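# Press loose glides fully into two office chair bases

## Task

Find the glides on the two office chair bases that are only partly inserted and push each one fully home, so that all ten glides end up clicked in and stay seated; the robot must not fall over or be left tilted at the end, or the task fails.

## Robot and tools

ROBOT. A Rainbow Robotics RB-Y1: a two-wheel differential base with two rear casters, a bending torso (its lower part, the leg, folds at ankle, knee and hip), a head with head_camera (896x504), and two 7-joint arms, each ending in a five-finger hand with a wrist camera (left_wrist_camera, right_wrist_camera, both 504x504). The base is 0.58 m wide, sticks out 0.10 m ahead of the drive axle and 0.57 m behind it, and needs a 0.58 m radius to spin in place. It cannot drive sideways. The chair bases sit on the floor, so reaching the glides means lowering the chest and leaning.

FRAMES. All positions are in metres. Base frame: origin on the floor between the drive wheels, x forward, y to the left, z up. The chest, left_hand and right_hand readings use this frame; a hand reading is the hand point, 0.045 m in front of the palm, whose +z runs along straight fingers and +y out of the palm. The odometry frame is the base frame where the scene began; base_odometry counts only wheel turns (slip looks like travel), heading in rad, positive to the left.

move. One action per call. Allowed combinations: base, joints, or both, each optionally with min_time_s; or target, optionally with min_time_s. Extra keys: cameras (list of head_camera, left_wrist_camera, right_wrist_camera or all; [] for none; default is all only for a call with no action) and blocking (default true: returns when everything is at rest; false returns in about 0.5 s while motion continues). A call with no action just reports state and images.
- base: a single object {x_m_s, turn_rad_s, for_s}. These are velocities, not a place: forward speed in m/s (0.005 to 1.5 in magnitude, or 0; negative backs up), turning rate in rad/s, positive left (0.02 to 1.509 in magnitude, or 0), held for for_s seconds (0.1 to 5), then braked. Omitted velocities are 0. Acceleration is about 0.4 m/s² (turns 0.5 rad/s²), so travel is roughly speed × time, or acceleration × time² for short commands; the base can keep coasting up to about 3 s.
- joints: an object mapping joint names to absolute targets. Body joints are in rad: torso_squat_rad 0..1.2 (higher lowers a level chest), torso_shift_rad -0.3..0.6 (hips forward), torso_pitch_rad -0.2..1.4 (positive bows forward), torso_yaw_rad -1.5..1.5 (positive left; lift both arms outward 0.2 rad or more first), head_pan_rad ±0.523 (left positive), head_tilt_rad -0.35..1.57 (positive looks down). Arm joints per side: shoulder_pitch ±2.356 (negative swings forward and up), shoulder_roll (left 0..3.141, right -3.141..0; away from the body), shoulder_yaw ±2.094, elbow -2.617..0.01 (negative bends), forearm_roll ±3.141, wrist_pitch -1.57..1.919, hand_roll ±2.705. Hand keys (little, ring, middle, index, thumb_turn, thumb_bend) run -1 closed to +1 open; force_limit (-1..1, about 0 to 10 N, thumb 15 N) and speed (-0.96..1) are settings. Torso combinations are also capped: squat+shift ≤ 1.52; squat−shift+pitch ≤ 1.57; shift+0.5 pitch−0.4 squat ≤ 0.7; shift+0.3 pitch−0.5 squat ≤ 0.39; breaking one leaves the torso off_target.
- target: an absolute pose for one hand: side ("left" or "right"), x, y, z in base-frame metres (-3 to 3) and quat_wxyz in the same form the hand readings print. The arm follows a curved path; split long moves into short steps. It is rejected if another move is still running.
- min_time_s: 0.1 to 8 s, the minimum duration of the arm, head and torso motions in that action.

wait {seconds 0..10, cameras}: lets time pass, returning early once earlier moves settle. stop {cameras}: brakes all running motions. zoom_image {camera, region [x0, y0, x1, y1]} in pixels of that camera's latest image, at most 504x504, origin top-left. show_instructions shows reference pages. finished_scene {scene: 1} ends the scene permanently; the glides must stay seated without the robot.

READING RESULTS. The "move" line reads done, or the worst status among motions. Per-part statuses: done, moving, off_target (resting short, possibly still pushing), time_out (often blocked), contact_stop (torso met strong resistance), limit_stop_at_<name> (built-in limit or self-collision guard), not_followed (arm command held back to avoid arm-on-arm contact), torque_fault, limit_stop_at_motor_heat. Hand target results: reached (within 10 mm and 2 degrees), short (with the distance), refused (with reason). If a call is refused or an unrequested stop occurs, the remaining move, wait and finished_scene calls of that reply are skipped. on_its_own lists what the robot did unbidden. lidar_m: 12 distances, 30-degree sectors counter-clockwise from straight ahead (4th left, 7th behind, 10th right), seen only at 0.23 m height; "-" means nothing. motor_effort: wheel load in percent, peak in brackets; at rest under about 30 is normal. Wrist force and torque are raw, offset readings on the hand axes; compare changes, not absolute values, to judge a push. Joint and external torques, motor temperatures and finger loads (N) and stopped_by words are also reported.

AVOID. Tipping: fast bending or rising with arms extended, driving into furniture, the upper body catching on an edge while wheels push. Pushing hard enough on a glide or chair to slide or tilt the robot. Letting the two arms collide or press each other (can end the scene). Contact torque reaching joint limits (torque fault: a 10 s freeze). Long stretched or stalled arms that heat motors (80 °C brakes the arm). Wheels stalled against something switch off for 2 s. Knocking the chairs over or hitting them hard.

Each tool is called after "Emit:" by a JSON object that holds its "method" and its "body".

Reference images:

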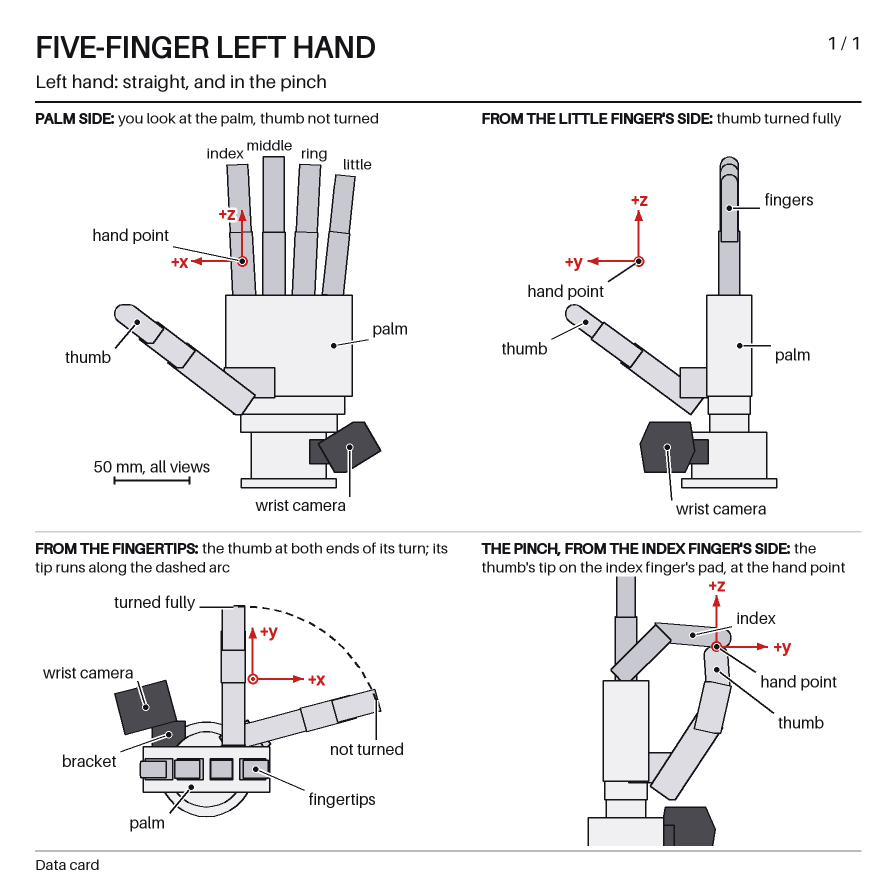

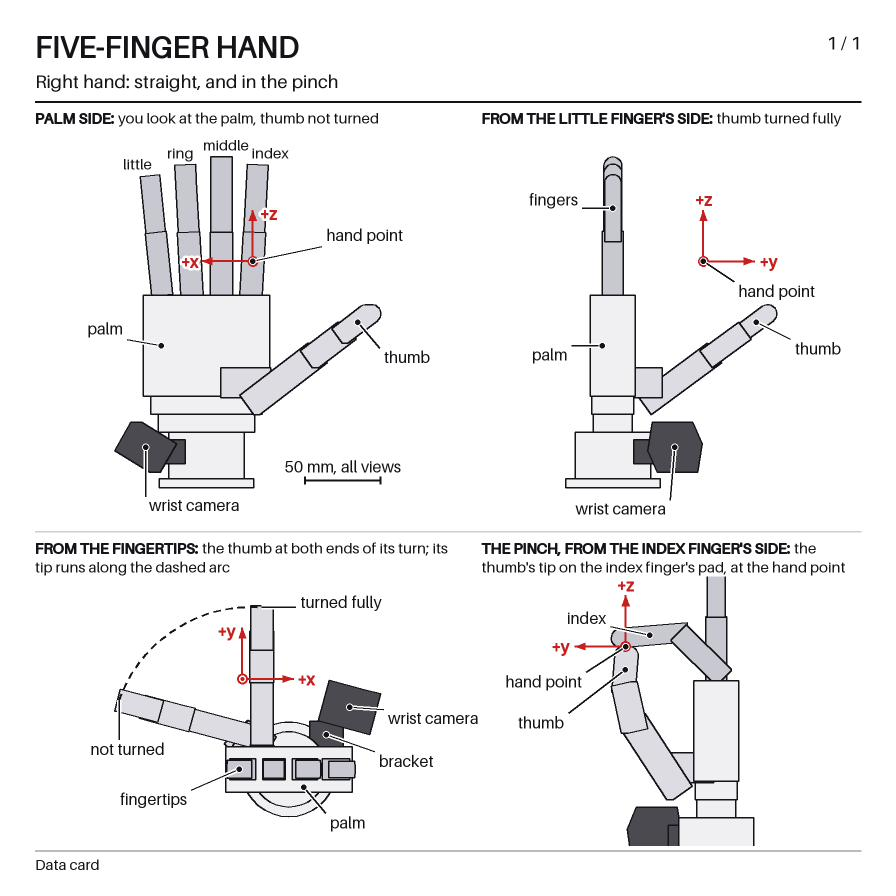

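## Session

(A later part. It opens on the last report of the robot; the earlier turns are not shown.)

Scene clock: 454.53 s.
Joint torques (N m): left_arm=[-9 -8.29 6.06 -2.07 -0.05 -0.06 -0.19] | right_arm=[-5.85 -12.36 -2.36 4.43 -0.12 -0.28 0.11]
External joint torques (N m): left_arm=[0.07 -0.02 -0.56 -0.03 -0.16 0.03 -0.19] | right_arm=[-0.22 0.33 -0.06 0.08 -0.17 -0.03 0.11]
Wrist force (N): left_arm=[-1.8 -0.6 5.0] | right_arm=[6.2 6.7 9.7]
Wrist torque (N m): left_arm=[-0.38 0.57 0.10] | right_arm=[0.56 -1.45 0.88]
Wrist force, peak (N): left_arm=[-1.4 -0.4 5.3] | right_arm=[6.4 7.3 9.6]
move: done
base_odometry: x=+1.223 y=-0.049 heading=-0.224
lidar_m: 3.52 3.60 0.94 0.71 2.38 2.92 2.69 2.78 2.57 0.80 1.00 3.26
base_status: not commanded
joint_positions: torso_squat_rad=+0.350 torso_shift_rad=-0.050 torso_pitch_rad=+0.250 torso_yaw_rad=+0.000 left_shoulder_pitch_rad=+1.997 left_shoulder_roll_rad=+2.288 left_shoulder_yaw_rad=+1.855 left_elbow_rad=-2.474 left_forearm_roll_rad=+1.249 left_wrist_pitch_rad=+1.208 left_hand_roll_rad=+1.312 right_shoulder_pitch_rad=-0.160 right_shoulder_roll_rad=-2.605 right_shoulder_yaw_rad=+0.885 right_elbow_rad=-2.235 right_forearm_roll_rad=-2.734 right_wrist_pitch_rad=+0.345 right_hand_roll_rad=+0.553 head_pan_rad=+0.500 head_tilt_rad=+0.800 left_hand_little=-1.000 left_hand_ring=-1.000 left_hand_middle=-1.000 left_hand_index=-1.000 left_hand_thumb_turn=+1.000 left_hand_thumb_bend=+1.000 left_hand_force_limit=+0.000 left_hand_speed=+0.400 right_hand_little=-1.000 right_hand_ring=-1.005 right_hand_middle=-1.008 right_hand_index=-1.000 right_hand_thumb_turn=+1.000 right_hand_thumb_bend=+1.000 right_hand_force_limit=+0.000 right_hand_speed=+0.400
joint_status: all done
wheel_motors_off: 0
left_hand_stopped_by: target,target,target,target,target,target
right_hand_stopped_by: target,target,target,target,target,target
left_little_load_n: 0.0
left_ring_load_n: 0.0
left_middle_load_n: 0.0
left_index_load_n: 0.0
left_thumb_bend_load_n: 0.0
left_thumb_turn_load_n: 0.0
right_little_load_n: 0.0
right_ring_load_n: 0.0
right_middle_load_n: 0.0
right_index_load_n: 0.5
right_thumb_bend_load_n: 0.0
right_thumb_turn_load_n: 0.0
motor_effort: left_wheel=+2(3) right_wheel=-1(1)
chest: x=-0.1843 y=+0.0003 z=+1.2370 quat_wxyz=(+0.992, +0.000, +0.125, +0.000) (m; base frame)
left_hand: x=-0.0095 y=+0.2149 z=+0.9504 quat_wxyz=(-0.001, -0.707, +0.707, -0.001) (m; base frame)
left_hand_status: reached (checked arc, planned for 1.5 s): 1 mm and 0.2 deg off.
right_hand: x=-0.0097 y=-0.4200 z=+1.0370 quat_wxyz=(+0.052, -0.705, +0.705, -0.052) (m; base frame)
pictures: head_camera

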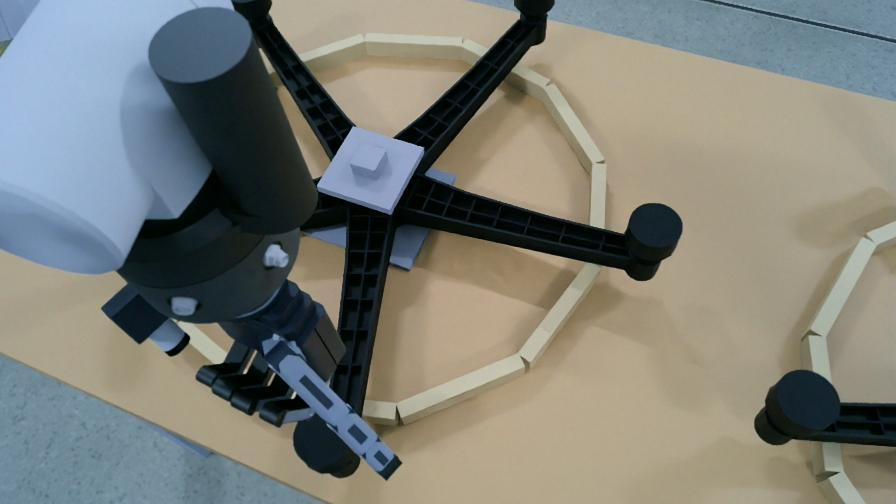

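Emit:
{"method": "move", "body": {"target": {"side": "left", "x": -0.013, "y": 0.211, "z": 0.88, "quat_wxyz": [0, -0.7071, 0.7071, 0]}, "min_time_s": 1, "cameras": ["head_camera", "left_wrist_camera"]}}

Scene clock: 456.00 s.
Joint torques (N m): left_arm=[-10.04 -8.1 5.9 -3.2 -0.51 -0.47 0.14] | right_arm=[-5.6 -12.13 -2.38 4.3 -0.17 -0.21 0.18]
External joint torques (N m): left_arm=[-0.6 0.55 -0.39 0.33 -0.61 -0.38 0.14] | right_arm=[0.03 0.57 -0.08 -0.06 -0.21 0.04 0.18]
Wrist force (N): left_arm=[-1.5 -0.5 5.0] | right_arm=[5.9 7.2 9.4]
Wrist torque (N m): left_arm=[-0.41 0.52 0.12] | right_arm=[0.62 -1.37 0.87]
Wrist force, peak (N): left_arm=[-1.9 -0.5 5.3] | right_arm=[6.6 7.3 9.6]
move: done
base_odometry: x=+1.223 y=-0.049 heading=-0.224
lidar_m: 3.52 3.60 0.94 0.71 2.38 2.92 2.70 2.76 2.58 0.79 1.00 3.26
base_status: not commanded
joint_positions: torso_squat_rad=+0.350 torso_shift_rad=-0.050 torso_pitch_rad=+0.250 torso_yaw_rad=+0.000 left_shoulder_pitch_rad=+2.122 left_shoulder_roll_rad=+2.449 left_shoulder_yaw_rad=+1.746 left_elbow_rad=-2.342 left_forearm_roll_rad=+1.005 left_wrist_pitch_rad=+1.144 left_hand_roll_rad=+1.363 right_shoulder_pitch_rad=-0.160 right_shoulder_roll_rad=-2.605 right_shoulder_yaw_rad=+0.885 right_elbow_rad=-2.235 right_forearm_roll_rad=-2.734 right_wrist_pitch_rad=+0.345 right_hand_roll_rad=+0.553 head_pan_rad=+0.500 head_tilt_rad=+0.800 left_hand_little=-1.000 left_hand_ring=-1.000 left_hand_middle=-1.000 left_hand_index=-1.000 left_hand_thumb_turn=+1.000 left_hand_thumb_bend=+1.000 left_hand_force_limit=+0.000 left_hand_speed=+0.400 right_hand_little=-1.000 right_hand_ring=-1.005 right_hand_middle=-1.008 right_hand_index=-1.000 right_hand_thumb_turn=+1.000 right_hand_thumb_bend=+1.000 right_hand_force_limit=+0.000 right_hand_speed=+0.400
joint_status: all done
wheel_motors_off: 0
left_hand_stopped_by: target,target,target,target,target,target
right_hand_stopped_by: target,target,target,target,target,target
left_little_load_n: -0.5
left_ring_load_n: 0.0
left_middle_load_n: 0.0
left_index_load_n: 0.0
left_thumb_bend_load_n: 0.0
left_thumb_turn_load_n: 0.0
right_little_load_n: 0.0
right_ring_load_n: 0.0
right_middle_load_n: 0.0
right_index_load_n: 0.0
right_thumb_bend_load_n: 0.0
right_thumb_turn_load_n: 0.0
motor_effort: left_wheel=+2(3) right_wheel=-1(1)
chest: x=-0.1843 y=+0.0003 z=+1.2370 quat_wxyz=(+0.992, +0.000, +0.125, +0.000) (m; base frame)
left_hand: x=-0.0128 y=+0.2110 z=+0.8801 quat_wxyz=(+0.000, -0.707, +0.707, +0.000) (m; base frame)
left_hand_status: reached (checked arc, planned for 1.0 s): 0 mm and 0.0 deg off.
right_hand: x=-0.0097 y=-0.4200 z=+1.0370 quat_wxyz=(+0.052, -0.705, +0.705, -0.052) (m; base frame)
pictures: head_camera, left_wrist_camera

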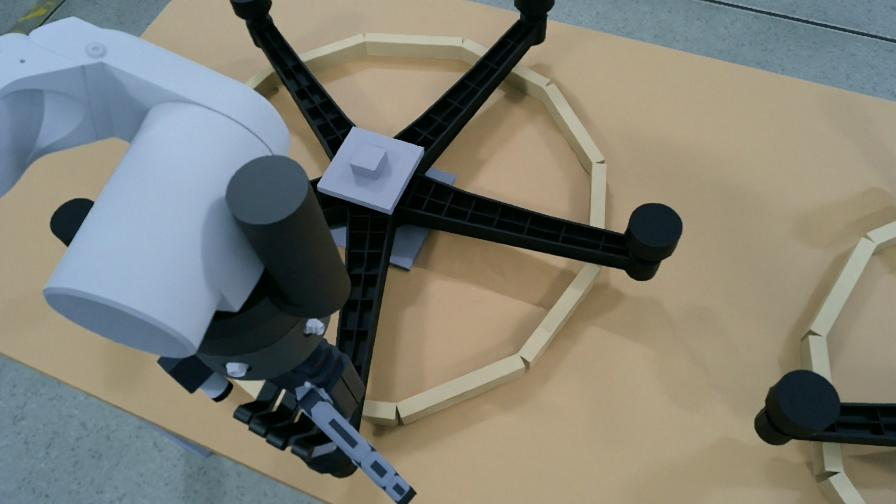

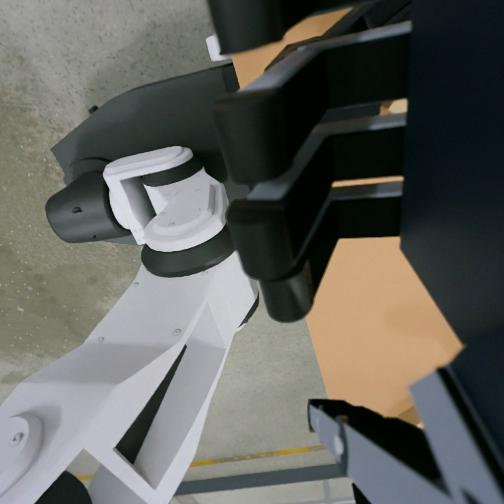

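Emit:
{"method": "move", "body": {"target": {"side": "left", "x": -0.013, "y": 0.211, "z": 0.846, "quat_wxyz": [0, -0.7071, 0.7071, 0]}, "min_time_s": 0.8}}

Emit:
{"method": "move", "body": {"target": {"side": "left", "x": -0.013, "y": 0.211, "z": 0.838, "quat_wxyz": [0, -0.7071, 0.7071, 0]}, "min_time_s": 0.7}}

Emit:
{"method": "move", "body": {"target": {"side": "left", "x": -0.013, "y": 0.211, "z": 0.834, "quat_wxyz": [0, -0.7071, 0.7071, 0]}, "min_time_s": 0.6}}

Scene clock: 457.33 s.
Joint torques (N m): left_arm=[-9.72 -8.68 5 -3.55 -0.32 -0.44 0] | right_arm=[-5.59 -12.28 -2.4 4.33 0 -0.26 0.07]
External joint torques (N m): left_arm=[-0.16 0.06 -1.12 0.35 -0.42 -0.35 0] | right_arm=[0.04 0.42 -0.11 -0.02 -0.04 -0.01 0.07]
Wrist force (N): left_arm=[-1.4 -0.9 5.1] | right_arm=[5.8 7.2 9.1]
Wrist torque (N m): left_arm=[-0.46 0.52 0.08] | right_arm=[0.63 -1.37 0.86]
Wrist force, peak (N): left_arm=[-1.5 -0.8 5.3] | right_arm=[6.0 7.2 9.8]
move: done
base_odometry: x=+1.223 y=-0.049 heading=-0.224
lidar_m: 3.53 3.59 0.94 0.71 2.37 2.91 2.70 2.75 2.57 0.79 1.00 3.26
base_status: not commanded
joint_positions: torso_squat_rad=+0.350 torso_shift_rad=-0.050 torso_pitch_rad=+0.250 torso_yaw_rad=+0.000 left_shoulder_pitch_rad=+2.175 left_shoulder_roll_rad=+2.523 left_shoulder_yaw_rad=+1.709 left_elbow_rad=-2.248 left_forearm_roll_rad=+0.921 left_wrist_pitch_rad=+1.101 left_hand_roll_rad=+1.362 right_shoulder_pitch_rad=-0.160 right_shoulder_roll_rad=-2.605 right_shoulder_yaw_rad=+0.885 right_elbow_rad=-2.235 right_forearm_roll_rad=-2.734 right_wrist_pitch_rad=+0.345 right_hand_roll_rad=+0.553 head_pan_rad=+0.500 head_tilt_rad=+0.800 left_hand_little=-1.000 left_hand_ring=-1.000 left_hand_middle=-1.000 left_hand_index=-1.000 left_hand_thumb_turn=+1.000 left_hand_thumb_bend=+1.000 left_hand_force_limit=+0.000 left_hand_speed=+0.400 right_hand_little=-1.000 right_hand_ring=-1.005 right_hand_middle=-1.008 right_hand_index=-1.000 right_hand_thumb_turn=+1.000 right_hand_thumb_bend=+1.000 right_hand_force_limit=+0.000 right_hand_speed=+0.400
joint_status: all done
wheel_motors_off: 0
left_hand_stopped_by: target,target,target,target,target,target
right_hand_stopped_by: target,target,target,target,target,target
left_little_load_n: 0.0
left_ring_load_n: 0.0
left_middle_load_n: 0.0
left_index_load_n: 0.0
left_thumb_bend_load_n: 0.0
left_thumb_turn_load_n: 0.0
right_little_load_n: 0.0
right_ring_load_n: 0.0
right_middle_load_n: 0.0
right_index_load_n: 0.0
right_thumb_bend_load_n: -0.5
right_thumb_turn_load_n: 0.0
motor_effort: left_wheel=+2(3) right_wheel=-1(1)
chest: x=-0.1843 y=+0.0003 z=+1.2370 quat_wxyz=(+0.992, +0.000, +0.125, +0.000) (m; base frame)
left_hand: x=-0.0128 y=+0.2111 z=+0.8462 quat_wxyz=(+0.000, -0.707, +0.707, +0.000) (m; base frame)
left_hand_status: reached (checked arc, planned for 0.8 s): 0 mm and 0.0 deg off.
right_hand: x=-0.0097 y=-0.4200 z=+1.0370 quat_wxyz=(+0.052, -0.705, +0.705, -0.052) (m; base frame)
pictures: none

Scene clock: 458.37 s.
Joint torques (N m): left_arm=[-4.81 -5.74 0.96 0.03 -1.33 -1.14 -0.31] | right_arm=[-5.7 -12.19 -2.38 4.24 -0.12 -0.24 0.09]
External joint torques (N m): left_arm=[4.78 3.02 -5.13 3.99 -1.43 -1.05 -0.31] | right_arm=[-0.07 0.51 -0.08 -0.11 -0.16 0.01 0.09]
Wrist force (N): left_arm=[-5.2 0.5 -32.6] | right_arm=[5.8 7.1 9.4]
Wrist torque (N m): left_arm=[0.65 -0.19 -0.15] | right_arm=[0.63 -1.37 0.86]
Wrist force, peak (N): left_arm=[-5.0 0.3 -33.8] | right_arm=[6.2 7.2 9.6]
move: done
base_odometry: x=+1.223 y=-0.049 heading=-0.224
lidar_m: 3.53 3.59 0.95 0.71 2.37 2.92 2.69 2.76 2.56 0.79 1.01 3.25
base_status: not commanded
joint_positions: torso_squat_rad=+0.350 torso_shift_rad=-0.050 torso_pitch_rad=+0.250 torso_yaw_rad=+0.000 left_shoulder_pitch_rad=+2.186 left_shoulder_roll_rad=+2.539 left_shoulder_yaw_rad=+1.702 left_elbow_rad=-2.226 left_forearm_roll_rad=+0.904 left_wrist_pitch_rad=+1.090 left_hand_roll_rad=+1.361 right_shoulder_pitch_rad=-0.160 right_shoulder_roll_rad=-2.605 right_shoulder_yaw_rad=+0.885 right_elbow_rad=-2.235 right_forearm_roll_rad=-2.734 right_wrist_pitch_rad=+0.345 right_hand_roll_rad=+0.553 head_pan_rad=+0.500 head_tilt_rad=+0.800 left_hand_little=-1.000 left_hand_ring=-1.000 left_hand_middle=-1.000 left_hand_index=-1.000 left_hand_thumb_turn=+1.000 left_hand_thumb_bend=+1.000 left_hand_force_limit=+0.000 left_hand_speed=+0.400 right_hand_little=-1.000 right_hand_ring=-1.005 right_hand_middle=-1.008 right_hand_index=-1.000 right_hand_thumb_turn=+1.000 right_hand_thumb_bend=+1.000 right_hand_force_limit=+0.000 right_hand_speed=+0.400
joint_status: all done
wheel_motors_off: 0
left_hand_stopped_by: target,target,target,target,target,target
right_hand_stopped_by: target,target,target,target,target,target
left_little_load_n: 0.0
left_ring_load_n: -3.5
left_middle_load_n: -3.0
left_index_load_n: -5.0
left_thumb_bend_load_n: 0.0
left_thumb_turn_load_n: 0.0
right_little_load_n: 0.0
right_ring_load_n: 0.0
right_middle_load_n: 0.0
right_index_load_n: 0.0
right_thumb_bend_load_n: 0.0
right_thumb_turn_load_n: 0.0
motor_effort: left_wheel=+2(3) right_wheel=-1(1)
chest: x=-0.1844 y=+0.0002 z=+1.2371 quat_wxyz=(+0.992, +0.000, +0.125, +0.000) (m; base frame)
left_hand: x=-0.0123 y=+0.2109 z=+0.8390 quat_wxyz=(+0.001, -0.707, +0.707, -0.001) (m; base frame)
left_hand_status: reached (checked arc, planned for 0.7 s): 1 mm and 0.1 deg off.
right_hand: x=-0.0097 y=-0.4201 z=+1.0370 quat_wxyz=(+0.052, -0.705, +0.705, -0.052) (m; base frame)
pictures: none

Scene clock: 459.30 s.
Joint torques (N m): left_arm=[5.29 2.93 -6.83 11.85 -5.74 -4.54 0.01] | right_arm=[-5.72 -12.37 -2.59 4.29 -0.13 -0.29 0.11]
External joint torques (N m): left_arm=[14.94 11.69 -12.94 15.8 -5.82 -4.45 0.01] | right_arm=[-0.09 0.34 -0.27 -0.06 -0.17 -0.04 0.11]
Wrist force (N): left_arm=[-16.7 10.7 -123.1] | right_arm=[6.0 7.0 9.2]
Wrist torque (N m): left_arm=[3.21 -2.17 -0.80] | right_arm=[0.60 -1.40 0.87]
Wrist force, peak (N): left_arm=[-17.0 10.9 -124.6] | right_arm=[6.2 7.3 9.7]
move: done
base_odometry: x=+1.223 y=-0.049 heading=-0.224
lidar_m: 3.52 3.61 0.94 0.71 2.37 2.92 2.71 2.77 2.57 0.80 1.01 3.26
base_status: not commanded
joint_positions: torso_squat_rad=+0.350 torso_shift_rad=-0.051 torso_pitch_rad=+0.248 torso_yaw_rad=+0.000 left_shoulder_pitch_rad=+2.189 left_shoulder_roll_rad=+2.547 left_shoulder_yaw_rad=+1.700 left_elbow_rad=-2.215 left_forearm_roll_rad=+0.897 left_wrist_pitch_rad=+1.084 left_hand_roll_rad=+1.359 right_shoulder_pitch_rad=-0.160 right_shoulder_roll_rad=-2.605 right_shoulder_yaw_rad=+0.885 right_elbow_rad=-2.235 right_forearm_roll_rad=-2.734 right_wrist_pitch_rad=+0.345 right_hand_roll_rad=+0.553 head_pan_rad=+0.500 head_tilt_rad=+0.800 left_hand_little=-1.000 left_hand_ring=-1.001 left_hand_middle=-1.002 left_hand_index=-1.001 left_hand_thumb_turn=+1.000 left_hand_thumb_bend=+1.000 left_hand_force_limit=+0.000 left_hand_speed=+0.400 right_hand_little=-1.000 right_hand_ring=-1.005 right_hand_middle=-1.008 right_hand_index=-1.000 right_hand_thumb_turn=+1.000 right_hand_thumb_bend=+1.000 right_hand_force_limit=+0.000 right_hand_speed=+0.400
joint_status: all done
wheel_motors_off: 0
left_hand_stopped_by: target,target,target,target,target,target
right_hand_stopped_by: target,target,target,target,target,target
left_little_load_n: 0.0
left_ring_load_n: -13.5
left_middle_load_n: -11.5
left_index_load_n: -15.0
left_thumb_bend_load_n: 0.0
left_thumb_turn_load_n: 0.0
right_little_load_n: 0.0
right_ring_load_n: 0.0
right_middle_load_n: 0.0
right_index_load_n: 0.0
right_thumb_bend_load_n: 0.0
right_thumb_turn_load_n: 0.0
motor_effort: left_wheel=+1(3) right_wheel=-1(1)
chest: x=-0.1853 y=-0.0003 z=+1.2371 quat_wxyz=(+0.992, +0.001, +0.124, +0.000) (m; base frame)
left_hand: x=-0.0111 y=+0.2105 z=+0.8365 quat_wxyz=(+0.002, -0.707, +0.707, -0.002) (m; base frame)
left_hand_status: reached (checked arc, planned for 0.6 s): 3 mm and 0.4 deg off.
right_hand: x=-0.0102 y=-0.4203 z=+1.0369 quat_wxyz=(+0.053, -0.705, +0.705, -0.052) (m; base frame)
pictures: none

Emit:
{"method": "move", "body": {"target": {"side": "left", "x": -0.013, "y": 0.211, "z": 0.845, "quat_wxyz": [0, -0.7071, 0.7071, 0]}, "min_time_s": 0.6}}

Emit:
{"method": "move", "body": {"target": {"side": "left", "x": -0.01, "y": 0.215, "z": 0.95, "quat_wxyz": [0, -0.7071, 0.7071, 0]}, "min_time_s": 1.0}}

Emit:
{"method": "move", "body": {"target": {"side": "left", "x": 0.1, "y": 0.32, "z": 1.1, "quat_wxyz": [0, -0.7071, 0.7071, 0]}, "min_time_s": 1.5}}

Emit:
{"method": "move", "body": {"joints": {"left_shoulder_pitch_rad": -0.5, "left_shoulder_roll_rad": 1.5, "left_shoulder_yaw_rad": 0.3, "left_elbow_rad": -2.4, "left_forearm_roll_rad": 0, "left_wrist_pitch_rad": 0, "left_hand_roll_rad": 0, "right_shoulder_pitch_rad": -0.5, "right_shoulder_roll_rad": -1.5, "right_shoulder_yaw_rad": -0.3, "right_elbow_rad": -2.4, "right_forearm_roll_rad": 0, "right_wrist_pitch_rad": 0, "right_hand_roll_rad": 0, "head_pan_rad": -0.5, "head_tilt_rad": 0.65}, "min_time_s": 2.5, "cameras": ["head_camera"]}}

Scene clock: 460.80 s.
Joint torques (N m): left_arm=[-12.38 -11 8.12 -4.22 0.21 0.16 -0.49] | right_arm=[-5.82 -12.3 -2.25 4.38 -0.06 -0.22 0.14]
External joint torques (N m): left_arm=[-2.8 -2.25 2 -0.31 0.11 0.25 -0.49] | right_arm=[-0.19 0.4 0.05 0.03 -0.11 0.04 0.14]
Wrist force (N): left_arm=[-2.1 -0.2 4.9] | right_arm=[6.1 7.0 9.4]
Wrist torque (N m): left_arm=[-0.33 0.62 -0.04] | right_arm=[0.60 -1.41 0.87]
Wrist force, peak (N): left_arm=[-16.8 10.7 -122.9] | right_arm=[6.4 7.7 9.5]
move: done
base_odometry: x=+1.223 y=-0.049 heading=-0.224
lidar_m: 3.52 3.59 0.94 0.71 2.38 2.91 2.70 2.78 2.58 0.79 1.00 3.26
base_status: not commanded
joint_positions: torso_squat_rad=+0.350 torso_shift_rad=-0.050 torso_pitch_rad=+0.250 torso_yaw_rad=+0.000 left_shoulder_pitch_rad=+2.178 left_shoulder_roll_rad=+2.528 left_shoulder_yaw_rad=+1.706 left_elbow_rad=-2.238 left_forearm_roll_rad=+0.921 left_wrist_pitch_rad=+1.096 left_hand_roll_rad=+1.357 right_shoulder_pitch_rad=-0.160 right_shoulder_roll_rad=-2.605 right_shoulder_yaw_rad=+0.885 right_elbow_rad=-2.235 right_forearm_roll_rad=-2.734 right_wrist_pitch_rad=+0.345 right_hand_roll_rad=+0.553 head_pan_rad=+0.500 head_tilt_rad=+0.800 left_hand_little=-1.000 left_hand_ring=-1.000 left_hand_middle=-1.000 left_hand_index=-1.000 left_hand_thumb_turn=+1.000 left_hand_thumb_bend=+1.000 left_hand_force_limit=+0.000 left_hand_speed=+0.400 right_hand_little=-1.000 right_hand_ring=-1.005 right_hand_middle=-1.008 right_hand_index=-1.000 right_hand_thumb_turn=+1.000 right_hand_thumb_bend=+1.000 right_hand_force_limit=+0.000 right_hand_speed=+0.400
joint_status: all done
wheel_motors_off: 0
left_hand_stopped_by: target,target,target,target,target,target
right_hand_stopped_by: target,target,target,target,target,target
left_little_load_n: 0.0
left_ring_load_n: 0.0
left_middle_load_n: 0.5
left_index_load_n: 0.5
left_thumb_bend_load_n: 0.0
left_thumb_turn_load_n: 0.0
right_little_load_n: 0.0
right_ring_load_n: 0.0
right_middle_load_n: 0.0
right_index_load_n: 0.5
right_thumb_bend_load_n: 0.0
right_thumb_turn_load_n: 0.0
motor_effort: left_wheel=+2(3) right_wheel=-1(1)
chest: x=-0.1845 y=+0.0001 z=+1.2371 quat_wxyz=(+0.992, +0.000, +0.125, +0.000) (m; base frame)
left_hand: x=-0.0132 y=+0.2109 z=+0.8440 quat_wxyz=(-0.001, -0.707, +0.707, +0.000) (m; base frame)
left_hand_status: reached (checked arc, planned for 0.6 s): 1 mm and 0.1 deg off.
right_hand: x=-0.0098 y=-0.4201 z=+1.0370 quat_wxyz=(+0.053, -0.705, +0.705, -0.052) (m; base frame)
pictures: none

Scene clock: 462.13 s.
Joint torques (N m): left_arm=[-11.4 -10.11 9.07 -2.41 0.1 0.07 -0.47] | right_arm=[-5.48 -12.26 -2.44 4.37 -0.12 -0.31 0.16]
External joint torques (N m): left_arm=[-2.32 -1.89 2.47 -0.32 0 0.15 -0.47] | right_arm=[0.15 0.44 -0.14 0.02 -0.16 -0.05 0.16]
Wrist force (N): left_arm=[-2.2 0.1 4.8] | right_arm=[6.2 7.0 9.3]
Wrist torque (N m): left_arm=[-0.24 0.64 -0.07] | right_arm=[0.61 -1.42 0.87]
Wrist force, peak (N): left_arm=[-2.2 0.0 5.2] | right_arm=[5.9 6.9 10.0]
move: done
base_odometry: x=+1.223 y=-0.049 heading=-0.224
lidar_m: 3.54 3.60 0.94 0.71 2.38 2.93 2.70 2.77 2.55 0.80 0.99 3.26
base_status: not commanded
joint_positions: torso_squat_rad=+0.350 torso_shift_rad=-0.050 torso_pitch_rad=+0.250 torso_yaw_rad=+0.000 left_shoulder_pitch_rad=+1.993 left_shoulder_roll_rad=+2.293 left_shoulder_yaw_rad=+1.846 left_elbow_rad=-2.476 left_forearm_roll_rad=+1.240 left_wrist_pitch_rad=+1.210 left_hand_roll_rad=+1.321 right_shoulder_pitch_rad=-0.160 right_shoulder_roll_rad=-2.605 right_shoulder_yaw_rad=+0.885 right_elbow_rad=-2.235 right_forearm_roll_rad=-2.734 right_wrist_pitch_rad=+0.345 right_hand_roll_rad=+0.553 head_pan_rad=+0.500 head_tilt_rad=+0.800 left_hand_little=-1.000 left_hand_ring=-1.000 left_hand_middle=-1.000 left_hand_index=-1.000 left_hand_thumb_turn=+1.000 left_hand_thumb_bend=+1.000 left_hand_force_limit=+0.000 left_hand_speed=+0.400 right_hand_little=-1.000 right_hand_ring=-1.005 right_hand_middle=-1.008 right_hand_index=-1.000 right_hand_thumb_turn=+1.000 right_hand_thumb_bend=+1.000 right_hand_force_limit=+0.000 right_hand_speed=+0.400
joint_status: all done
wheel_motors_off: 0
left_hand_stopped_by: target,target,target,target,target,target
right_hand_stopped_by: target,target,target,target,target,target
left_little_load_n: 0.0
left_ring_load_n: 0.0
left_middle_load_n: 0.0
left_index_load_n: 0.0
left_thumb_bend_load_n: 0.0
left_thumb_turn_load_n: 0.0
right_little_load_n: 0.5
right_ring_load_n: 0.0
right_middle_load_n: 0.0
right_index_load_n: 0.0
right_thumb_bend_load_n: 0.0
right_thumb_turn_load_n: 0.0
motor_effort: left_wheel=+2(3) right_wheel=-1(1)
chest: x=-0.1845 y=+0.0002 z=+1.2371 quat_wxyz=(+0.992, +0.000, +0.125, +0.000) (m; base frame)
left_hand: x=-0.0104 y=+0.2145 z=+0.9492 quat_wxyz=(+0.000, -0.707, +0.707, -0.001) (m; base frame)
left_hand_status: reached (checked arc, planned for 1.0 s): 1 mm and 0.1 deg off.
right_hand: x=-0.0097 y=-0.4201 z=+1.0370 quat_wxyz=(+0.052, -0.705, +0.705, -0.052) (m; base frame)
pictures: none

Scene clock: 463.97 s.
Joint torques (N m): left_arm=[-13.54 -10.11 11.25 2.37 0.18 0.12 -0.24] | right_arm=[-5.57 -12.32 -2.37 4.31 -0.12 -0.31 0.07]
External joint torques (N m): left_arm=[-2.47 -1.25 2.08 0.26 0.09 0.18 -0.24] | right_arm=[0.06 0.38 -0.07 -0.04 -0.16 -0.06 0.07]
Wrist force (N): left_arm=[-2.0 0.2 5.1] | right_arm=[6.3 7.0 9.4]
Wrist torque (N m): left_arm=[-0.26 0.57 -0.06] | right_arm=[0.60 -1.45 0.88]
Wrist force, peak (N): left_arm=[-1.9 0.5 5.3] | right_arm=[6.7 7.2 9.6]
move: done
base_odometry: x=+1.223 y=-0.049 heading=-0.224
lidar_m: 3.53 3.59 0.94 0.71 2.39 2.92 2.72 2.77 2.57 0.80 1.00 3.25
base_status: not commanded
joint_positions: torso_squat_rad=+0.350 torso_shift_rad=-0.050 torso_pitch_rad=+0.250 torso_yaw_rad=+0.000 left_shoulder_pitch_rad=+1.735 left_shoulder_roll_rad=+2.091 left_shoulder_yaw_rad=+2.069 left_elbow_rad=-1.926 left_forearm_roll_rad=+1.825 left_wrist_pitch_rad=+1.499 left_hand_roll_rad=+0.600 right_shoulder_pitch_rad=-0.160 right_shoulder_roll_rad=-2.605 right_shoulder_yaw_rad=+0.885 right_elbow_rad=-2.235 right_forearm_roll_rad=-2.734 right_wrist_pitch_rad=+0.345 right_hand_roll_rad=+0.553 head_pan_rad=+0.500 head_tilt_rad=+0.800 left_hand_little=-1.000 left_hand_ring=-1.000 left_hand_middle=-1.000 left_hand_index=-1.000 left_hand_thumb_turn=+1.000 left_hand_thumb_bend=+1.000 left_hand_force_limit=+0.000 left_hand_speed=+0.400 right_hand_little=-1.000 right_hand_ring=-1.005 right_hand_middle=-1.008 right_hand_index=-1.000 right_hand_thumb_turn=+1.000 right_hand_thumb_bend=+1.000 right_hand_force_limit=+0.000 right_hand_speed=+0.400
joint_status: all done
wheel_motors_off: 0
left_hand_stopped_by: target,target,target,target,target,target
right_hand_stopped_by: target,target,target,target,target,target
left_little_load_n: 0.0
left_ring_load_n: 0.0
left_middle_load_n: 0.0
left_index_load_n: 0.0
left_thumb_bend_load_n: -0.5
left_thumb_turn_load_n: 0.0
right_little_load_n: 0.0
right_ring_load_n: 0.0
right_middle_load_n: 0.0
right_index_load_n: 0.0
right_thumb_bend_load_n: 0.0
right_thumb_turn_load_n: 0.0
motor_effort: left_wheel=+2(3) right_wheel=+0(1)
chest: x=-0.1844 y=+0.0002 z=+1.2371 quat_wxyz=(+0.992, +0.000, +0.125, +0.000) (m; base frame)
left_hand: x=+0.0997 y=+0.3198 z=+1.0998 quat_wxyz=(+0.000, -0.707, +0.707, +0.000) (m; base frame)
left_hand_status: reached (checked arc, planned for 1.5 s): 0 mm and 0.0 deg off.
right_hand: x=-0.0097 y=-0.4201 z=+1.0370 quat_wxyz=(+0.052, -0.705, +0.705, -0.052) (m; base frame)
pictures: none

Scene clock: 466.77 s.
Joint torques (N m): left_arm=[-10.7 8.03 7.38 2.77 -0.14 1.01 -0.13] | right_arm=[-8.64 -9.57 -9.18 2.49 0.06 0.66 0.17]
External joint torques (N m): left_arm=[-2.44 -2.18 -0.46 0.03 -0.16 0.37 -0.09] | right_arm=[-0.5 1.45 -1.51 -0.16 0.12 0.04 0.13]
Wrist force (N): left_arm=[2.5 -0.9 -2.6] | right_arm=[1.4 3.8 1.6]
Wrist torque (N m): left_arm=[0.12 0.09 0.22] | right_arm=[0.70 -0.91 0.38]
Wrist force, peak (N): left_arm=[-1.8 0.6 5.3] | right_arm=[6.8 8.4 9.5]
move: done
base_odometry: x=+1.223 y=-0.049 heading=-0.224
lidar_m: 3.53 3.60 0.94 0.69 2.37 2.92 2.71 2.78 2.57 0.79 1.01 3.27
base_status: not commanded
joint_positions: torso_squat_rad=+0.350 torso_shift_rad=-0.050 torso_pitch_rad=+0.250 torso_yaw_rad=+0.000 left_shoulder_pitch_rad=-0.500 left_shoulder_roll_rad=+1.500 left_shoulder_yaw_rad=+0.300 left_elbow_rad=-2.400 left_forearm_roll_rad=+0.000 left_wrist_pitch_rad=+0.000 left_hand_roll_rad=+0.000 right_shoulder_pitch_rad=-0.500 right_shoulder_roll_rad=-1.500 right_shoulder_yaw_rad=-0.300 right_elbow_rad=-2.400 right_forearm_roll_rad=+0.000 right_wrist_pitch_rad=+0.000 right_hand_roll_rad=+0.000 head_pan_rad=-0.500 head_tilt_rad=+0.650 left_hand_little=-1.000 left_hand_ring=-1.000 left_hand_middle=-1.000 left_hand_index=-1.000 left_hand_thumb_turn=+1.000 left_hand_thumb_bend=+1.000 left_hand_force_limit=+0.000 left_hand_speed=+0.400 right_hand_little=-1.000 right_hand_ring=-1.005 right_hand_middle=-1.008 right_hand_index=-1.000 right_hand_thumb_turn=+1.000 right_hand_thumb_bend=+1.000 right_hand_force_limit=+0.000 right_hand_speed=+0.400
joint_status: all done
wheel_motors_off: 0
left_hand_stopped_by: target,target,target,target,target,target
right_hand_stopped_by: target,target,target,target,target,target
left_little_load_n: 0.0
left_ring_load_n: 0.0
left_middle_load_n: 0.0
left_index_load_n: 0.0
left_thumb_bend_load_n: 0.0
left_thumb_turn_load_n: 0.0
right_little_load_n: 0.0
right_ring_load_n: 0.0
right_middle_load_n: 0.0
right_index_load_n: 0.0
right_thumb_bend_load_n: 0.0
right_thumb_turn_load_n: 0.0
motor_effort: left_wheel=+2(3) right_wheel=-1(1)
chest: x=-0.1844 y=+0.0002 z=+1.2370 quat_wxyz=(+0.992, +0.000, +0.125, +0.000) (m; base frame)
left_hand: x=+0.2333 y=+0.1043 z=+1.5197 quat_wxyz=(+0.781, +0.361, +0.419, -0.291) (m; base frame)
right_hand: x=+0.2335 y=-0.1041 z=+1.5195 quat_wxyz=(+0.291, -0.420, -0.360, -0.781) (m; base frame)
pictures: head_camera

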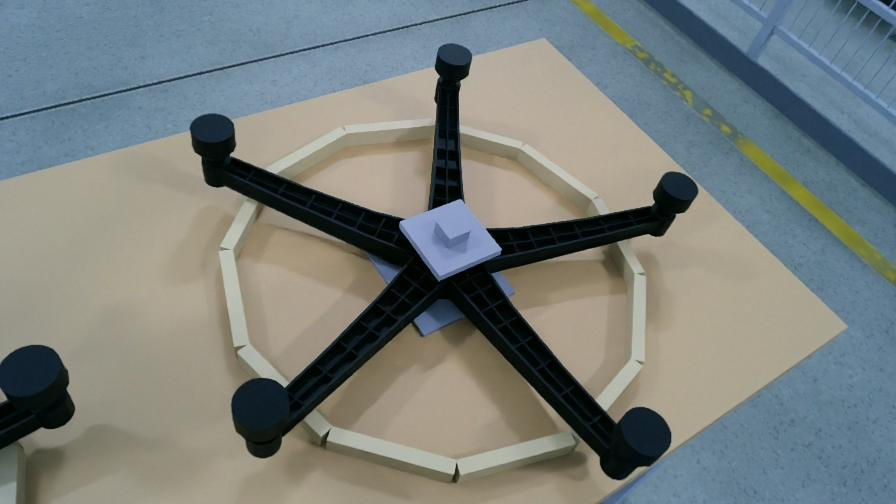

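Emit:
{"method": "zoom_image", "body": {"camera": "head_camera", "region": [160, 30, 500, 200]}}

Emit:
{"method": "zoom_image", "body": {"camera": "head_camera", "region": [580, 150, 740, 250]}}

Emit:
{"method": "zoom_image", "body": {"camera": "head_camera", "region": [200, 360, 320, 480]}}

Emit:
{"method": "zoom_image", "body": {"camera": "head_camera", "region": [560, 380, 700, 500]}}

Scaled by 1.482 from the camera's 896x504 image, which has a finer 1280x720 frame.

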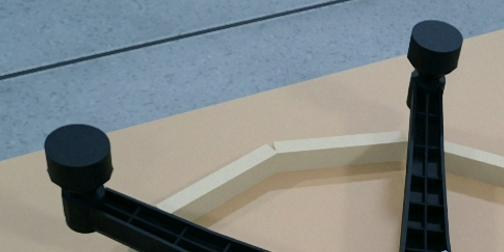

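Scaled by 3.150 from the camera's 896x504 image, which has a finer 1280x720 frame.

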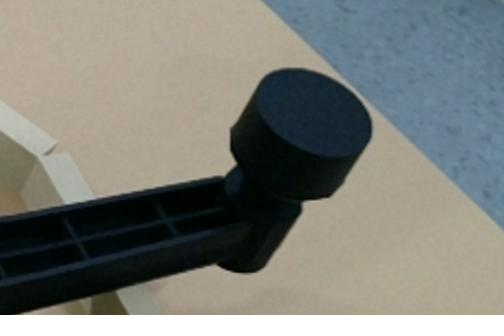

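Scaled by 4.200 from the camera's 896x504 image, which has a finer 1280x720 frame.

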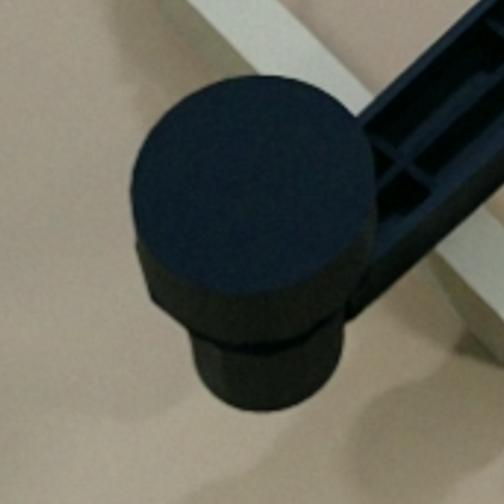

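Scaled by 3.600 from the camera's 896x504 image, which has a finer 1280x720 frame.

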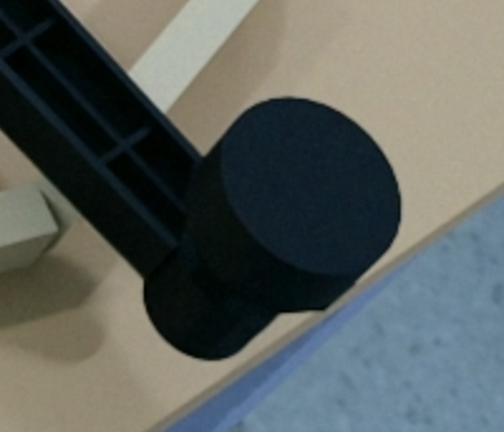

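Emit:
{"method": "zoom_image", "body": {"camera": "head_camera", "region": [170, 100, 270, 200]}}

Emit:
{"method": "zoom_image", "body": {"camera": "head_camera", "region": [405, 30, 505, 130]}}

Emit:
{"method": "zoom_image", "body": {"camera": "head_camera", "region": [625, 155, 725, 255]}}

Scaled by 5.040 from the camera's 896x504 image, which has a finer 1280x720 frame.

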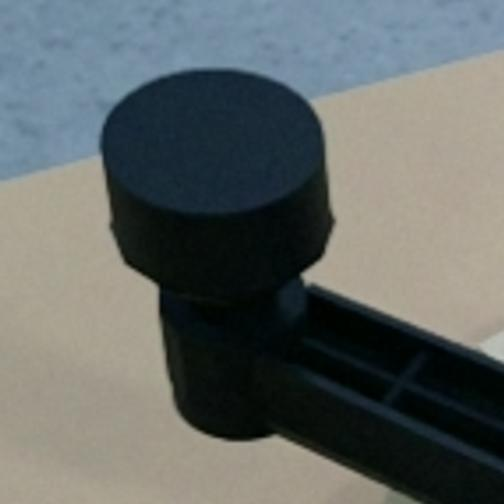

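Scaled by 5.040 from the camera's 896x504 image, which has a finer 1280x720 frame.

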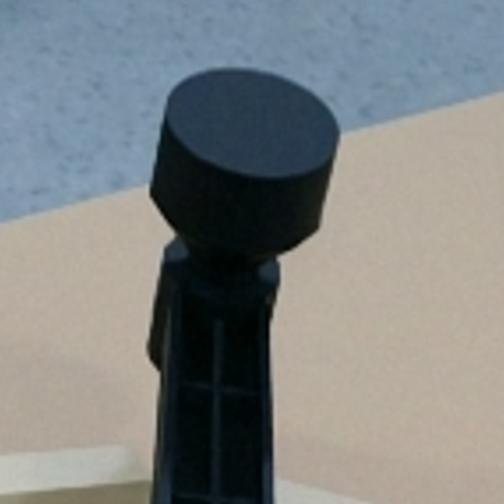

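Scaled by 5.040 from the camera's 896x504 image, which has a finer 1280x720 frame.

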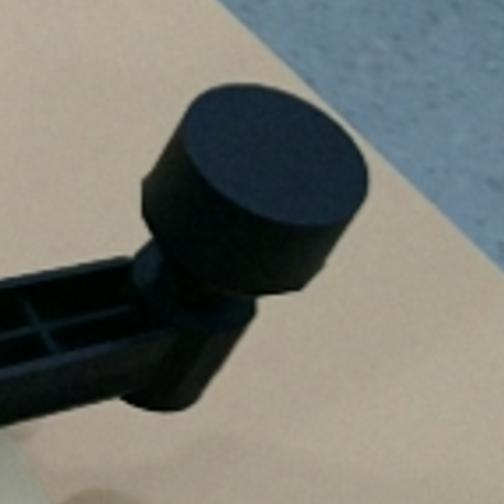

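Emit:
{"method": "move", "body": {"joints": {"right_hand_little": 1, "right_hand_ring": 1, "right_hand_middle": 1, "right_hand_index": 1}, "blocking": false}}

Emit:
{"method": "wait", "body": {"seconds": 1}}

Emit:
{"method": "move", "body": {"target": {"side": "right", "x": 0.14, "y": -0.6, "z": 1.0, "quat_wxyz": [0.183, -0.183, 0.683, -0.683]}, "min_time_s": 2, "cameras": ["right_wrist_camera", "head_camera"]}}

Scene clock: 469.07 s.
Joint torques (N m): left_arm=[-10.41 7.72 7.17 2.75 -0.28 0.68 -0.09] | right_arm=[-8.62 -9.63 -9.71 2.43 0.03 0.72 0.1]
External joint torques (N m): left_arm=[-2.15 -2.5 -0.67 0 -0.3 0.04 -0.05] | right_arm=[-0.47 1.38 -2.04 -0.24 0.1 0.09 0.08]
Wrist force (N): left_arm=[2.6 -1.1 -2.5] | right_arm=[1.2 3.9 1.0]
Wrist torque (N m): left_arm=[0.09 0.08 0.24] | right_arm=[0.75 -0.86 0.38]
Wrist force, peak (N): left_arm=[2.7 -1.1 -2.7] | right_arm=[1.5 4.5 1.7]
move: moving
base_odometry: x=+1.223 y=-0.049 heading=-0.224
lidar_m: 3.53 3.59 0.95 0.71 2.38 2.91 2.70 2.78 2.57 0.80 1.00 3.26
base_status: not commanded
joint_positions: torso_squat_rad=+0.350 torso_shift_rad=-0.050 torso_pitch_rad=+0.250 torso_yaw_rad=+0.000 left_shoulder_pitch_rad=-0.500 left_shoulder_roll_rad=+1.500 left_shoulder_yaw_rad=+0.300 left_elbow_rad=-2.400 left_forearm_roll_rad=+0.000 left_wrist_pitch_rad=+0.000 left_hand_roll_rad=+0.000 right_shoulder_pitch_rad=-0.500 right_shoulder_roll_rad=-1.500 right_shoulder_yaw_rad=-0.300 right_elbow_rad=-2.400 right_forearm_roll_rad=+0.000 right_wrist_pitch_rad=+0.000 right_hand_roll_rad=+0.000 head_pan_rad=-0.500 head_tilt_rad=+0.650 left_hand_little=-1.000 left_hand_ring=-1.000 left_hand_middle=-1.000 left_hand_index=-1.000 left_hand_thumb_turn=+1.000 left_hand_thumb_bend=+1.000 left_hand_force_limit=+0.000 left_hand_speed=+0.400 right_hand_little=+0.658 right_hand_ring=+0.654 right_hand_middle=+0.651 right_hand_index=+0.658 right_hand_thumb_turn=+1.000 right_hand_thumb_bend=+1.000 right_hand_force_limit=+0.000 right_hand_speed=+0.400
joint_status: right_hand_little moving; right_hand_ring moving; right_hand_middle moving; right_hand_index moving
wheel_motors_off: 0
left_hand_stopped_by: target,target,target,target,target,target
right_hand_stopped_by: moving,moving,moving,moving,target,target
left_little_load_n: 0.0
left_ring_load_n: 0.0
left_middle_load_n: 0.0
left_index_load_n: 0.0
left_thumb_bend_load_n: 0.0
left_thumb_turn_load_n: 0.0
right_little_load_n: 0.5
right_ring_load_n: 0.0
right_middle_load_n: 0.5
right_index_load_n: 0.5
right_thumb_bend_load_n: 0.0
right_thumb_turn_load_n: 0.0
motor_effort: left_wheel=+2(2) right_wheel=-1(1)
chest: x=-0.1844 y=+0.0002 z=+1.2370 quat_wxyz=(+0.992, +0.000, +0.125, +0.000) (m; base frame)
left_hand: x=+0.2333 y=+0.1043 z=+1.5197 quat_wxyz=(+0.781, +0.361, +0.419, -0.291) (m; base frame)
right_hand: x=+0.2335 y=-0.1041 z=+1.5195 quat_wxyz=(+0.291, -0.420, -0.360, -0.781) (m; base frame)
pictures: none

Scene clock: 469.57 s.
Joint torques (N m): left_arm=[-10.19 7.98 6.72 2.95 -0.16 0.91 -0.13] | right_arm=[-8.57 -9.86 -9.36 2.49 0.07 0.75 0.08]
External joint torques (N m): left_arm=[-1.93 -2.23 -1.12 0.21 -0.19 0.27 -0.1] | right_arm=[-0.43 1.14 -1.69 -0.18 0.15 0.12 0.06]
Wrist force (N): left_arm=[2.6 -1.1 -2.7] | right_arm=[1.5 4.1 1.5]
Wrist torque (N m): left_arm=[0.11 0.07 0.24] | right_arm=[0.76 -0.93 0.39]
Wrist force, peak (N): left_arm=[2.7 -1.2 -2.7] | right_arm=[1.5 4.4 1.5]
earlier move: done
base_odometry: x=+1.223 y=-0.049 heading=-0.224
lidar_m: 3.53 3.60 0.95 0.70 2.39 2.93 2.71 2.76 2.57 0.79 1.01 3.25
base_status: not commanded
joint_positions: torso_squat_rad=+0.350 torso_shift_rad=-0.050 torso_pitch_rad=+0.250 torso_yaw_rad=+0.000 left_shoulder_pitch_rad=-0.500 left_shoulder_roll_rad=+1.500 left_shoulder_yaw_rad=+0.300 left_elbow_rad=-2.400 left_forearm_roll_rad=+0.000 left_wrist_pitch_rad=+0.000 left_hand_roll_rad=+0.000 right_shoulder_pitch_rad=-0.500 right_shoulder_roll_rad=-1.500 right_shoulder_yaw_rad=-0.300 right_elbow_rad=-2.400 right_forearm_roll_rad=+0.000 right_wrist_pitch_rad=+0.000 right_hand_roll_rad=+0.000 head_pan_rad=-0.500 head_tilt_rad=+0.650 left_hand_little=-1.000 left_hand_ring=-1.000 left_hand_middle=-1.000 left_hand_index=-1.000 left_hand_thumb_turn=+1.000 left_hand_thumb_bend=+1.000 left_hand_force_limit=+0.000 left_hand_speed=+0.400 right_hand_little=+1.000 right_hand_ring=+1.000 right_hand_middle=+1.000 right_hand_index=+1.000 right_hand_thumb_turn=+1.000 right_hand_thumb_bend=+1.000 right_hand_force_limit=+0.000 right_hand_speed=+0.400
joint_status: all done
wheel_motors_off: 0
left_hand_stopped_by: target,target,target,target,target,target
right_hand_stopped_by: target,target,target,target,target,target
left_little_load_n: 0.0
left_ring_load_n: 0.0
left_middle_load_n: 0.0
left_index_load_n: 0.0
left_thumb_bend_load_n: 0.0
left_thumb_turn_load_n: 0.0
right_little_load_n: 0.0
right_ring_load_n: 0.0
right_middle_load_n: 0.0
right_index_load_n: 0.0
right_thumb_bend_load_n: -0.5
right_thumb_turn_load_n: 0.0
motor_effort: left_wheel=+2(2) right_wheel=-1(1)
chest: x=-0.1844 y=+0.0002 z=+1.2370 quat_wxyz=(+0.992, +0.000, +0.125, +0.000) (m; base frame)
left_hand: x=+0.2333 y=+0.1043 z=+1.5197 quat_wxyz=(+0.781, +0.361, +0.419, -0.291) (m; base frame)
right_hand: x=+0.2335 y=-0.1041 z=+1.5195 quat_wxyz=(+0.291, -0.420, -0.360, -0.781) (m; base frame)
wait: 0.50 of 1 s (the move ended)
pictures: none

Scene clock: 471.93 s.
Joint torques (N m): left_arm=[-10.62 7.72 7.41 2.8 -0.09 0.72 -0.33] | right_arm=[-2.18 -6.15 -3.79 -10.16 1.02 -0.78 0.28]
External joint torques (N m): left_arm=[-2.36 -2.5 -0.43 0.06 -0.11 0.08 -0.29] | right_arm=[-0.7 0.33 -1.21 -0.64 0.08 -0.12 0.28]
Wrist force (N): left_arm=[2.5 -1.1 -2.7] | right_arm=[6.2 11.4 3.4]
Wrist torque (N m): left_arm=[0.09 0.09 0.23] | right_arm=[1.19 -1.29 0.94]
Wrist force, peak (N): left_arm=[2.7 -1.3 -2.7] | right_arm=[7.3 12.5 3.6]
move: done
base_odometry: x=+1.223 y=-0.049 heading=-0.224
lidar_m: 3.53 3.61 0.93 0.71 2.36 2.92 2.70 2.78 2.57 0.80 0.99 3.27
base_status: not commanded
joint_positions: torso_squat_rad=+0.350 torso_shift_rad=-0.050 torso_pitch_rad=+0.250 torso_yaw_rad=+0.000 left_shoulder_pitch_rad=-0.500 left_shoulder_roll_rad=+1.500 left_shoulder_yaw_rad=+0.300 left_elbow_rad=-2.400 left_forearm_roll_rad=+0.000 left_wrist_pitch_rad=+0.000 left_hand_roll_rad=+0.000 right_shoulder_pitch_rad=+0.132 right_shoulder_roll_rad=+0.000 right_shoulder_yaw_rad=-0.569 right_elbow_rad=-2.054 right_forearm_roll_rad=+1.053 right_wrist_pitch_rad=+0.526 right_hand_roll_rad=-1.223 head_pan_rad=-0.500 head_tilt_rad=+0.650 left_hand_little=-1.000 left_hand_ring=-1.000 left_hand_middle=-1.000 left_hand_index=-1.000 left_hand_thumb_turn=+1.000 left_hand_thumb_bend=+1.000 left_hand_force_limit=+0.000 left_hand_speed=+0.400 right_hand_little=+1.000 right_hand_ring=+1.000 right_hand_middle=+1.000 right_hand_index=+1.000 right_hand_thumb_turn=+1.000 right_hand_thumb_bend=+1.000 right_hand_force_limit=+0.000 right_hand_speed=+0.400
joint_status: all done
wheel_motors_off: 0
left_hand_stopped_by: target,target,target,target,target,target
right_hand_stopped_by: target,target,target,target,target,target
left_little_load_n: 0.5
left_ring_load_n: 0.0
left_middle_load_n: 0.0
left_index_load_n: 0.0
left_thumb_bend_load_n: 0.0
left_thumb_turn_load_n: 0.0
right_little_load_n: 0.0
right_ring_load_n: 0.0
right_middle_load_n: 0.0
right_index_load_n: 0.0
right_thumb_bend_load_n: 0.0
right_thumb_turn_load_n: 0.0
motor_effort: left_wheel=+2(3) right_wheel=-1(1)
chest: x=-0.1844 y=+0.0002 z=+1.2370 quat_wxyz=(+0.992, +0.000, +0.125, +0.000) (m; base frame)
left_hand: x=+0.2333 y=+0.1043 z=+1.5197 quat_wxyz=(+0.781, +0.360, +0.419, -0.291) (m; base frame)
right_hand: x=+0.1401 y=-0.5998 z=+1.0000 quat_wxyz=(+0.183, -0.184, +0.684, -0.682) (m; base frame)
right_hand_status: reached (checked arc, planned for 2.0 s): 0 mm and 0.3 deg off.
pictures: head_camera, right_wrist_camera

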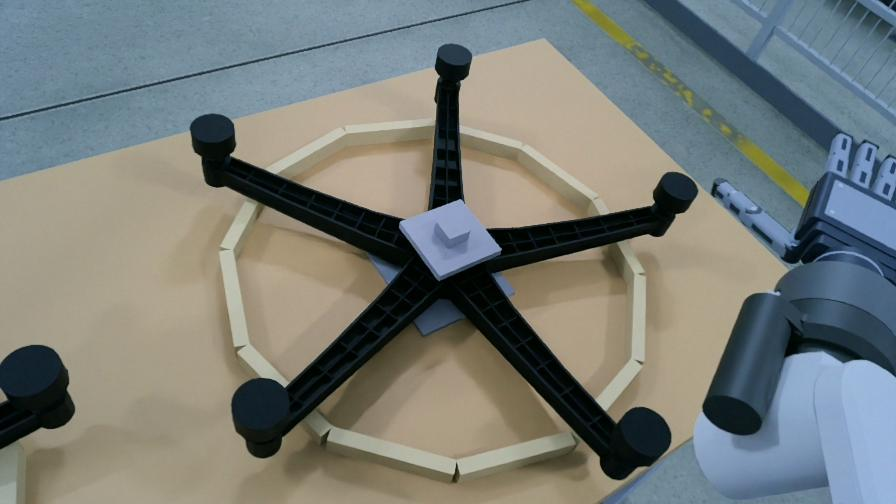

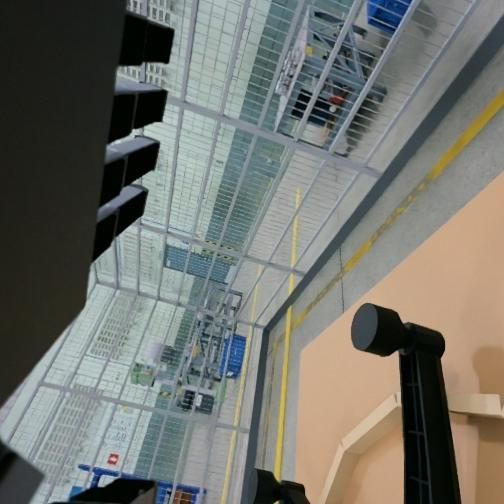

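Emit:
{"method": "move", "body": {"target": {"side": "right", "x": 0.14, "y": -0.6, "z": 0.87, "quat_wxyz": [0.183, -0.183, 0.683, -0.683]}, "min_time_s": 1.5, "cameras": ["right_wrist_camera", "head_camera"]}}

Scene clock: 473.90 s.
Joint torques (N m): left_arm=[-10.18 8.29 7.49 2.68 -0.3 0.77 -0.25] | right_arm=[-2.84 -7.75 -2.03 -8.35 1.02 1.37 0.15]
External joint torques (N m): left_arm=[-1.92 -1.93 -0.35 -0.06 -0.32 0.13 -0.21] | right_arm=[-0.82 -0.53 0.59 0.14 0.2 0.26 0.15]
Wrist force (N): left_arm=[2.5 -1.0 -2.6] | right_arm=[5.9 11.9 3.9]
Wrist torque (N m): left_arm=[0.11 0.08 0.22] | right_arm=[1.23 -1.29 0.90]
Wrist force, peak (N): left_arm=[2.7 -1.1 -2.7] | right_arm=[6.4 12.3 3.9]
move: done
base_odometry: x=+1.223 y=-0.049 heading=-0.224
lidar_m: 3.52 3.60 0.94 0.71 2.38 2.94 2.69 2.76 2.57 0.79 1.00 3.26
base_status: not commanded
joint_positions: torso_squat_rad=+0.350 torso_shift_rad=-0.050 torso_pitch_rad=+0.250 torso_yaw_rad=+0.000 left_shoulder_pitch_rad=-0.500 left_shoulder_roll_rad=+1.500 left_shoulder_yaw_rad=+0.300 left_elbow_rad=-2.400 left_forearm_roll_rad=+0.000 left_wrist_pitch_rad=+0.000 left_hand_roll_rad=+0.000 right_shoulder_pitch_rad=+0.068 right_shoulder_roll_rad=-0.084 right_shoulder_yaw_rad=-0.449 right_elbow_rad=-1.471 right_forearm_roll_rad=+1.849 right_wrist_pitch_rad=+0.624 right_hand_roll_rad=-2.170 head_pan_rad=-0.500 head_tilt_rad=+0.650 left_hand_little=-1.000 left_hand_ring=-1.000 left_hand_middle=-1.000 left_hand_index=-1.000 left_hand_thumb_turn=+1.000 left_hand_thumb_bend=+1.000 left_hand_force_limit=+0.000 left_hand_speed=+0.400 right_hand_little=+1.000 right_hand_ring=+1.000 right_hand_middle=+1.000 right_hand_index=+1.000 right_hand_thumb_turn=+1.000 right_hand_thumb_bend=+1.000 right_hand_force_limit=+0.000 right_hand_speed=+0.400
joint_status: all done
wheel_motors_off: 0
left_hand_stopped_by: target,target,target,target,target,target
right_hand_stopped_by: target,target,target,target,target,target
left_little_load_n: 0.0
left_ring_load_n: 0.0
left_middle_load_n: 0.0
left_index_load_n: 0.0
left_thumb_bend_load_n: 0.0
left_thumb_turn_load_n: 0.0
right_little_load_n: 0.0
right_ring_load_n: 0.0
right_middle_load_n: 0.0
right_index_load_n: 0.0
right_thumb_bend_load_n: 0.0
right_thumb_turn_load_n: -0.5
motor_effort: left_wheel=+2(3) right_wheel=-1(1)
chest: x=-0.1844 y=+0.0002 z=+1.2370 quat_wxyz=(+0.992, +0.000, +0.125, +0.000) (m; base frame)
left_hand: x=+0.2333 y=+0.1043 z=+1.5197 quat_wxyz=(+0.781, +0.360, +0.419, -0.291) (m; base frame)
right_hand: x=+0.1400 y=-0.5998 z=+0.8704 quat_wxyz=(+0.182, -0.184, +0.684, -0.682) (m; base frame)
right_hand_status: reached (checked arc, planned for 1.5 s): 0 mm and 0.3 deg off.
pictures: head_camera, right_wrist_camera

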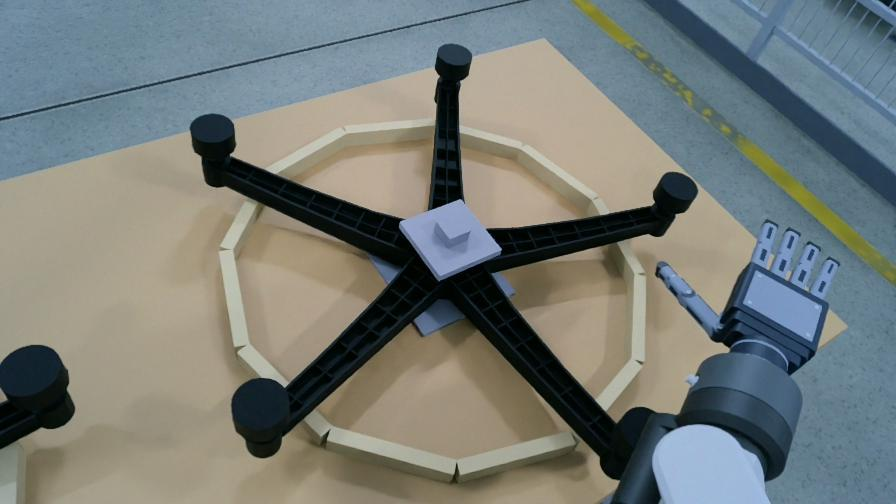

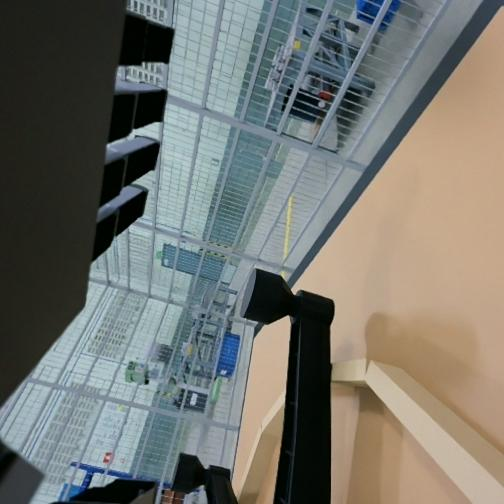

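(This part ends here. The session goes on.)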